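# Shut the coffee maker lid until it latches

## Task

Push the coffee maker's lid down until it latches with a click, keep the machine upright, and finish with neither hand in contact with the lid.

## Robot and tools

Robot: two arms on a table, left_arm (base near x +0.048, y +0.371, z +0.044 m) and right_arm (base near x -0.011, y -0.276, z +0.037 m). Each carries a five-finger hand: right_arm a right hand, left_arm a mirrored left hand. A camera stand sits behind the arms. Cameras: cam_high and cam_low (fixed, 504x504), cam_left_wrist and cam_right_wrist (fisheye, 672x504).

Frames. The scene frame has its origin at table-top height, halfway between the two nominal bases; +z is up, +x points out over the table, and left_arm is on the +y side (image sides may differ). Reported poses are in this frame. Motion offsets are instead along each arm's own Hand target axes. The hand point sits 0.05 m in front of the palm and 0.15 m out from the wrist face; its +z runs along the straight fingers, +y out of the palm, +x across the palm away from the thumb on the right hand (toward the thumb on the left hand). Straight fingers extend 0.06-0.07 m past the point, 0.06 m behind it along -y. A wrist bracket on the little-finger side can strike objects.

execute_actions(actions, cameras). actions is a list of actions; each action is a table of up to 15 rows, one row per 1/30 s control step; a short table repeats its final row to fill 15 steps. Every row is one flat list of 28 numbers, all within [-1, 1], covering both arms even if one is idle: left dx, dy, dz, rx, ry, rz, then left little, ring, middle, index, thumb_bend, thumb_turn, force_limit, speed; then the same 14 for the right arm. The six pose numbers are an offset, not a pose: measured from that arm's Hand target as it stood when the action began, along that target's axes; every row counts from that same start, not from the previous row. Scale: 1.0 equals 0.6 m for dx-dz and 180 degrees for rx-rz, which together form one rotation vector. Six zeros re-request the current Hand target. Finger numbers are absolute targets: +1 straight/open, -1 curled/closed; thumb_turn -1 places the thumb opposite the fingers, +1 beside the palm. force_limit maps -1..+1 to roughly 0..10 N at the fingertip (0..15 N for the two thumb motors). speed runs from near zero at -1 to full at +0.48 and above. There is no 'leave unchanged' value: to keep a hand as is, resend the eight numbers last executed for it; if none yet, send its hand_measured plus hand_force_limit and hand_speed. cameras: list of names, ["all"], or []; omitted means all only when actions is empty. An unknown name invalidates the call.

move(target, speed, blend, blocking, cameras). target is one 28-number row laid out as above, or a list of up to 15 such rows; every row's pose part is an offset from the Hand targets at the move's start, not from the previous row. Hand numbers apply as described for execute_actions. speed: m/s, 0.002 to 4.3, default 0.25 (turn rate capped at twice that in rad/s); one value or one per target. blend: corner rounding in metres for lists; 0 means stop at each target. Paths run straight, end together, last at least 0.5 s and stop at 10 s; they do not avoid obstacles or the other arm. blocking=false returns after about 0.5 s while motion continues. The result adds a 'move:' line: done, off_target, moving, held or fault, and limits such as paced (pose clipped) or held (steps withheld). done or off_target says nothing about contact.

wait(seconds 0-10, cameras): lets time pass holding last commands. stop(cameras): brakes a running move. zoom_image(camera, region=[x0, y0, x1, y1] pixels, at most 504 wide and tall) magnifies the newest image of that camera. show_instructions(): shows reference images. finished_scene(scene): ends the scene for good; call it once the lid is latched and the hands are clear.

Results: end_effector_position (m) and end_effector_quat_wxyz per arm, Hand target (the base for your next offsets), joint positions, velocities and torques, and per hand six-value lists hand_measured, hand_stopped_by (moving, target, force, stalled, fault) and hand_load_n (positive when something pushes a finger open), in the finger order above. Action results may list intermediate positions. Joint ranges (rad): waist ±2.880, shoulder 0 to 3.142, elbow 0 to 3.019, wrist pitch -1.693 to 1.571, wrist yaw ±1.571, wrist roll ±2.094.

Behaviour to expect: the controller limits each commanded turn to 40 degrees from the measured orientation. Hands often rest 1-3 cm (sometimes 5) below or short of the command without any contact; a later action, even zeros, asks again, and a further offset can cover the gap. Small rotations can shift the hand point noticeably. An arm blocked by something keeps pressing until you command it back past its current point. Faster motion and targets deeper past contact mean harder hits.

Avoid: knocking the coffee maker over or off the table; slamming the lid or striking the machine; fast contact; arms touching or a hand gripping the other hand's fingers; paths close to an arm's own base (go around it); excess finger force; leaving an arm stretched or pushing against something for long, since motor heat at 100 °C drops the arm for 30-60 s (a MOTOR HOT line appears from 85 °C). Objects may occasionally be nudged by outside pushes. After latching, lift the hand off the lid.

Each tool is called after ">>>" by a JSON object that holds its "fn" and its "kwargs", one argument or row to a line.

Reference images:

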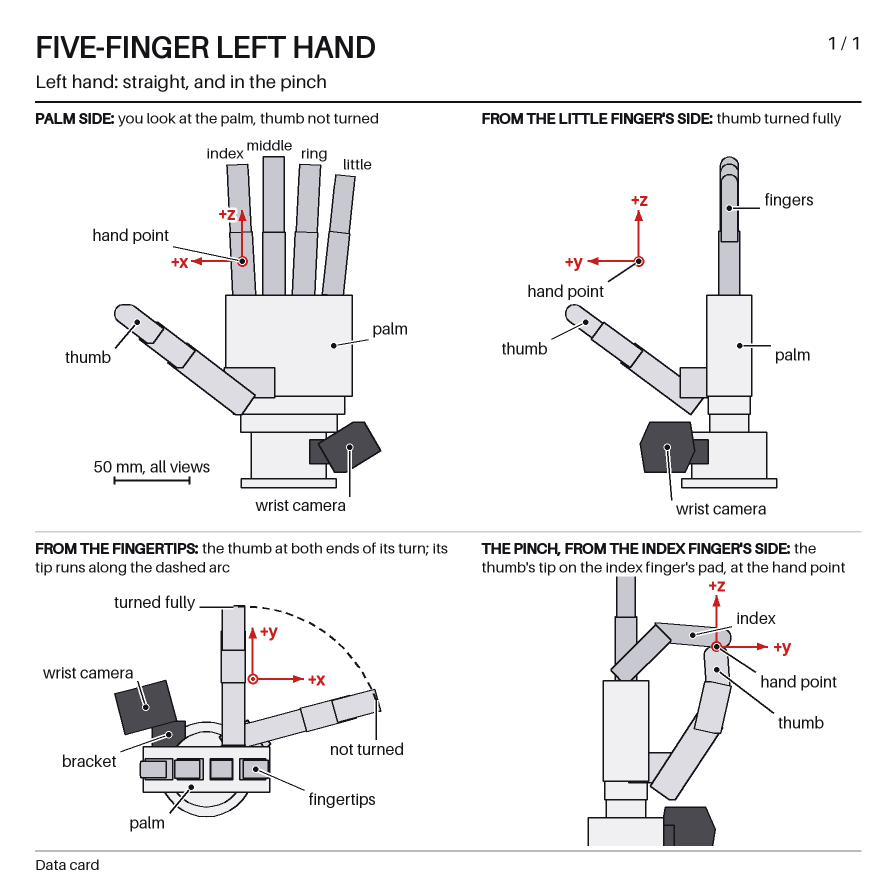

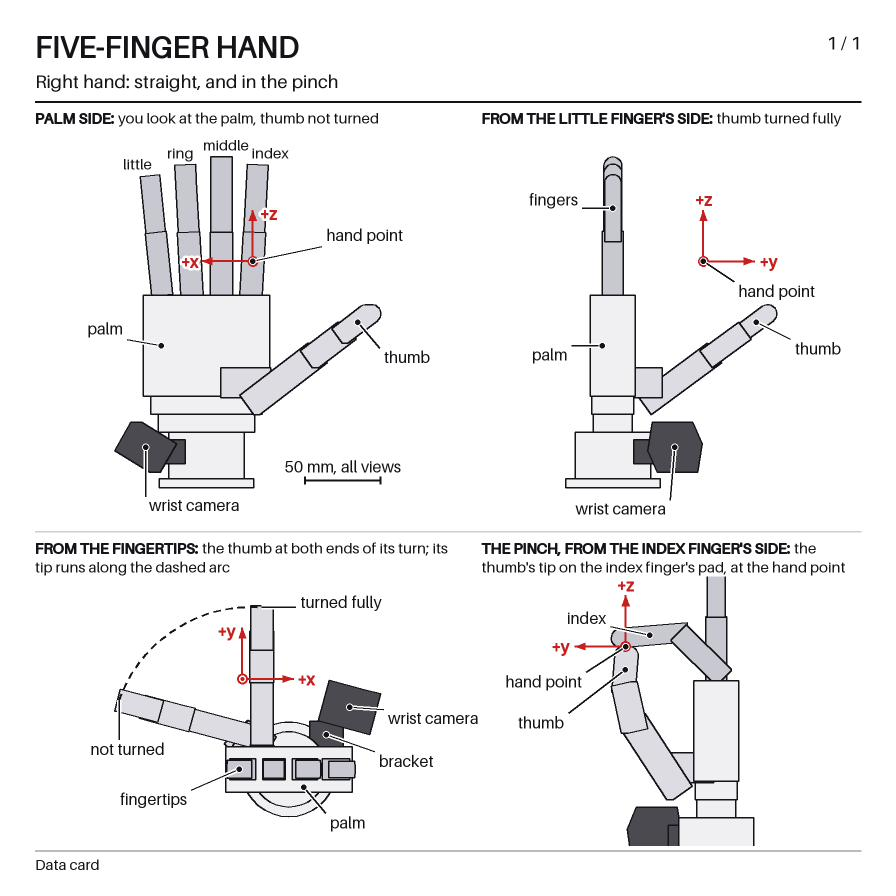

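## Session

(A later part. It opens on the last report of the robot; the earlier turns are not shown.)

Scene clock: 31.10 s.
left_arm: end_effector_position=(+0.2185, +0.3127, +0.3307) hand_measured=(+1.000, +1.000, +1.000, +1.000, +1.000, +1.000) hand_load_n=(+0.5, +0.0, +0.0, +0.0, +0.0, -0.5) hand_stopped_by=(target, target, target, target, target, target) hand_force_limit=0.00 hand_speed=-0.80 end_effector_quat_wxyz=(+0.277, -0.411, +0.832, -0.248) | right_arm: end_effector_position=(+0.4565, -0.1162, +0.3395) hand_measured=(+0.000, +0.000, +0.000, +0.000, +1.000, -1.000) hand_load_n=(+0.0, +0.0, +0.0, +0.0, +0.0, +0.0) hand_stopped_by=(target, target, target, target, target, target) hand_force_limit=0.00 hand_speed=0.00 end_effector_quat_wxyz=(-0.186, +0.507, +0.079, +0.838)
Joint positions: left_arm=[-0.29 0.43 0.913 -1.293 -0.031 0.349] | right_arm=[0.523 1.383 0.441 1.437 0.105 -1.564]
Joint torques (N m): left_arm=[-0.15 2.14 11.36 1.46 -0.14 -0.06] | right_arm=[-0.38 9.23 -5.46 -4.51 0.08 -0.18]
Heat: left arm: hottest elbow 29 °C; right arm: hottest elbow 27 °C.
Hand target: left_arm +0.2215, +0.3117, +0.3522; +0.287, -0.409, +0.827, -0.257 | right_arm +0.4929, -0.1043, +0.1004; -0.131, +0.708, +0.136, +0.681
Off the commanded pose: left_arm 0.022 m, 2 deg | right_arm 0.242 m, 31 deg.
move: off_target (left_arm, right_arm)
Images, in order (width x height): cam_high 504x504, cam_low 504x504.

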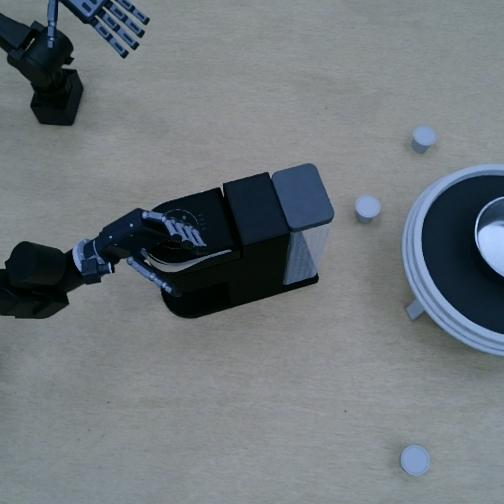

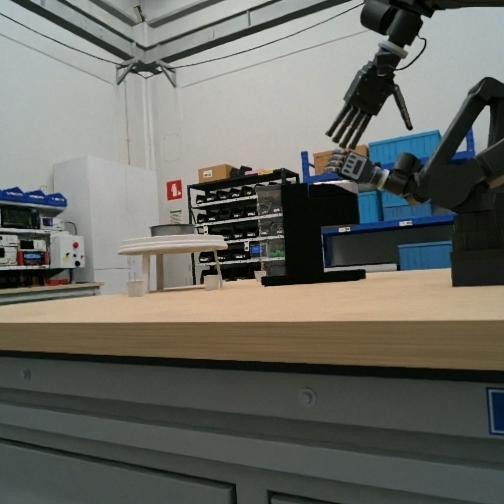

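>>> {"fn": "move", "kwargs": {
  "target": [
    [0,0,0,0,0,0,1,1,1,1,1,1,0,-0.8, 0.35,0,-0.063,0,0.04,0,0,0,0,0,1,-1,0,0],
    [0,0,0,0,0,0,1,1,1,1,1,1,0,-0.8, 0.53,0,-0.04,0,0.05,0,0,0,0,0,1,-1,0,0]
  ],
  "speed": 0.25,
  "blend": [0.03,0],
  "cameras": ["cam_high","cam_low","cam_right_wrist"]
}}

>>> {"fn": "zoom_image", "kwargs": {
  "camera": "cam_low",
  "region": [290, 130, 390, 230]
}}

>>> {"fn": "zoom_image", "kwargs": {
  "camera": "cam_low",
  "region": [325, 170, 370, 215]
}}

>>> {"fn": "zoom_image", "kwargs": {
  "camera": "cam_high",
  "region": [100, 80, 340, 320]
}}

Scene clock: 34.53 s.
left_arm: end_effector_position=(+0.2185, +0.3127, +0.3307) hand_measured=(+1.000, +1.000, +1.000, +1.000, +1.000, +1.000) hand_load_n=(+0.0, +0.0, +0.0, +0.0, +0.0, +0.0) hand_stopped_by=(target, target, target, target, target, target) hand_force_limit=0.00 hand_speed=-0.80 end_effector_quat_wxyz=(+0.277, -0.411, +0.832, -0.248) | right_arm: end_effector_position=(+0.4715, -0.1087, +0.3910) hand_measured=(+0.000, +0.000, +0.000, +0.000, +1.000, -1.000) hand_load_n=(+0.0, +0.0, +0.0, +0.0, +0.0, +0.0) hand_stopped_by=(target, target, target, target, target, target) hand_force_limit=0.00 hand_speed=0.00 end_effector_quat_wxyz=(-0.143, +0.664, +0.129, +0.723)
Joint positions: left_arm=[-0.29 0.43 0.913 -1.293 -0.031 0.349] | right_arm=[0.523 1.019 0.682 0.422 0.105 -1.576]
Joint torques (N m): left_arm=[-0.09 2.2 11.36 1.46 -0.14 -0.06] | right_arm=[-0.26 -5.54 14.39 1.68 -0.04 -0.24]
Heat: left arm: hottest elbow 29 °C; right arm: hottest elbow 28 °C.
Hand target: left_arm +0.2215, +0.3117, +0.3522; +0.287, -0.409, +0.827, -0.257 | right_arm +0.4819, -0.1086, +0.4191; -0.141, +0.652, +0.125, +0.735
Off the commanded pose: left_arm 0.022 m, 2 deg | right_arm 0.030 m, 2 deg.
move: off_target (left_arm, right_arm)
camera_calibration:
cam_right_wrist: T_world_to_cam=[[0.409004, -0.872441, 0.267512, -0.385722], [-0.324732, -0.413116, -0.850814, 0.44248], [0.852798, 0.261117, -0.452276, -0.080897], [0, 0, 0, 1]] pos_world=[0.370438, -0.1326, 0.443066]
Images, in order (width x height): cam_high 504x504, cam_low 504x504, cam_right_wrist 672x504.

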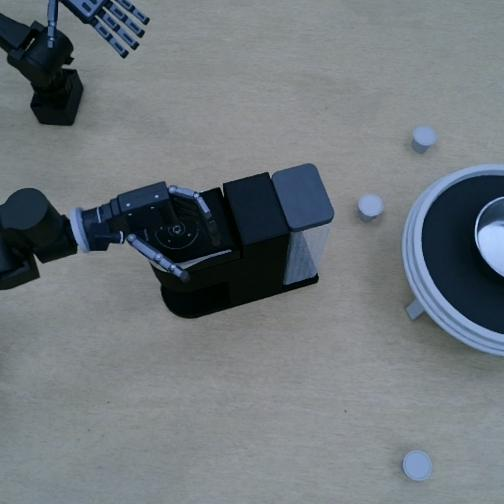

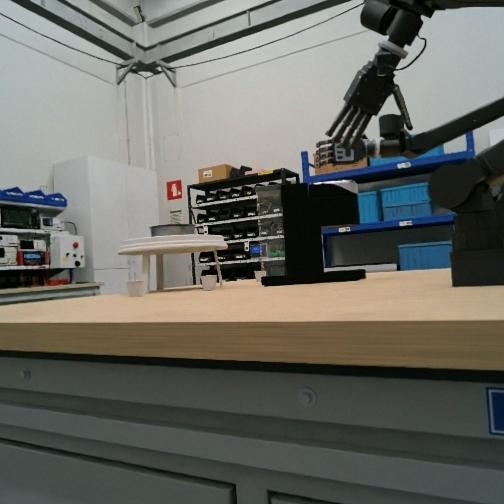

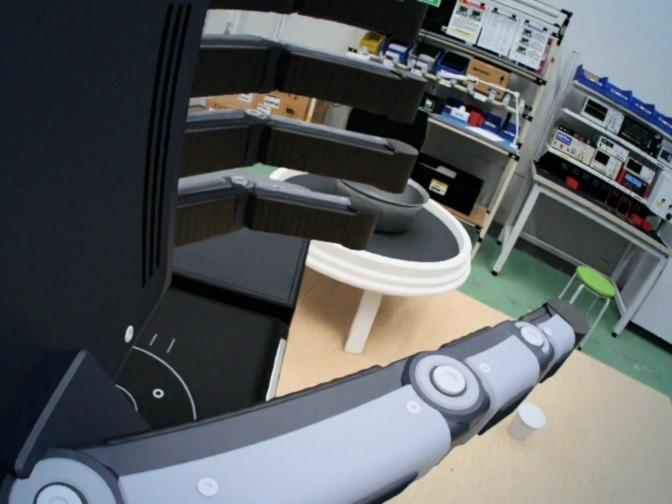

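Scaled by 5.040 from the camera's 504x504 image, which has a finer 720x720 frame.

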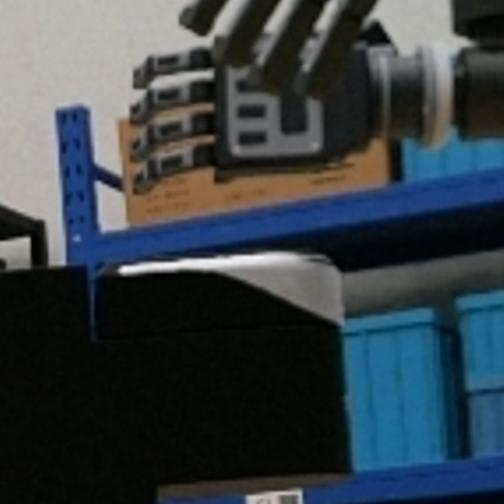

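Scaled by 11.200 from the camera's 504x504 image, which has a finer 720x720 frame.

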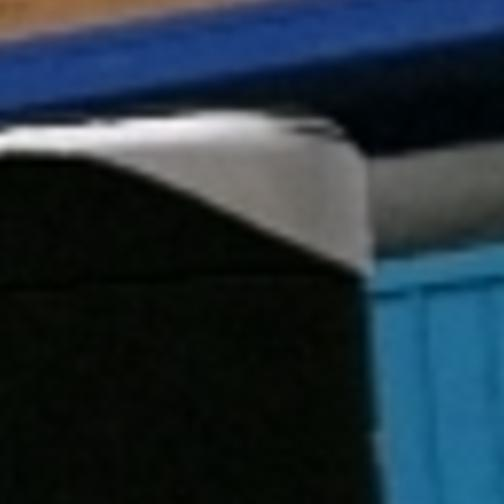

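Scaled by 2.100 from the camera's 504x504 image, which has a finer 720x720 frame.

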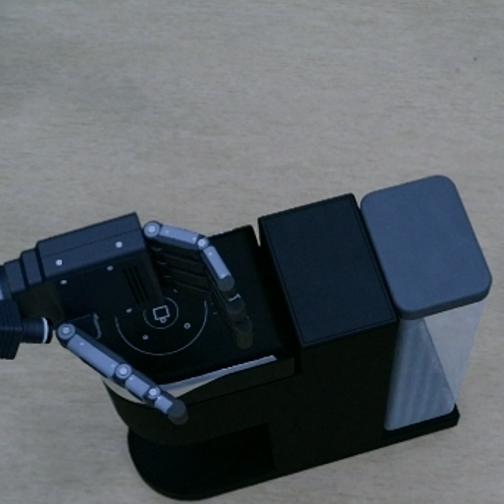

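>>> {"fn": "finished_scene", "kwargs": {
  "scene": 3
}}

The scene is finished: the task was done.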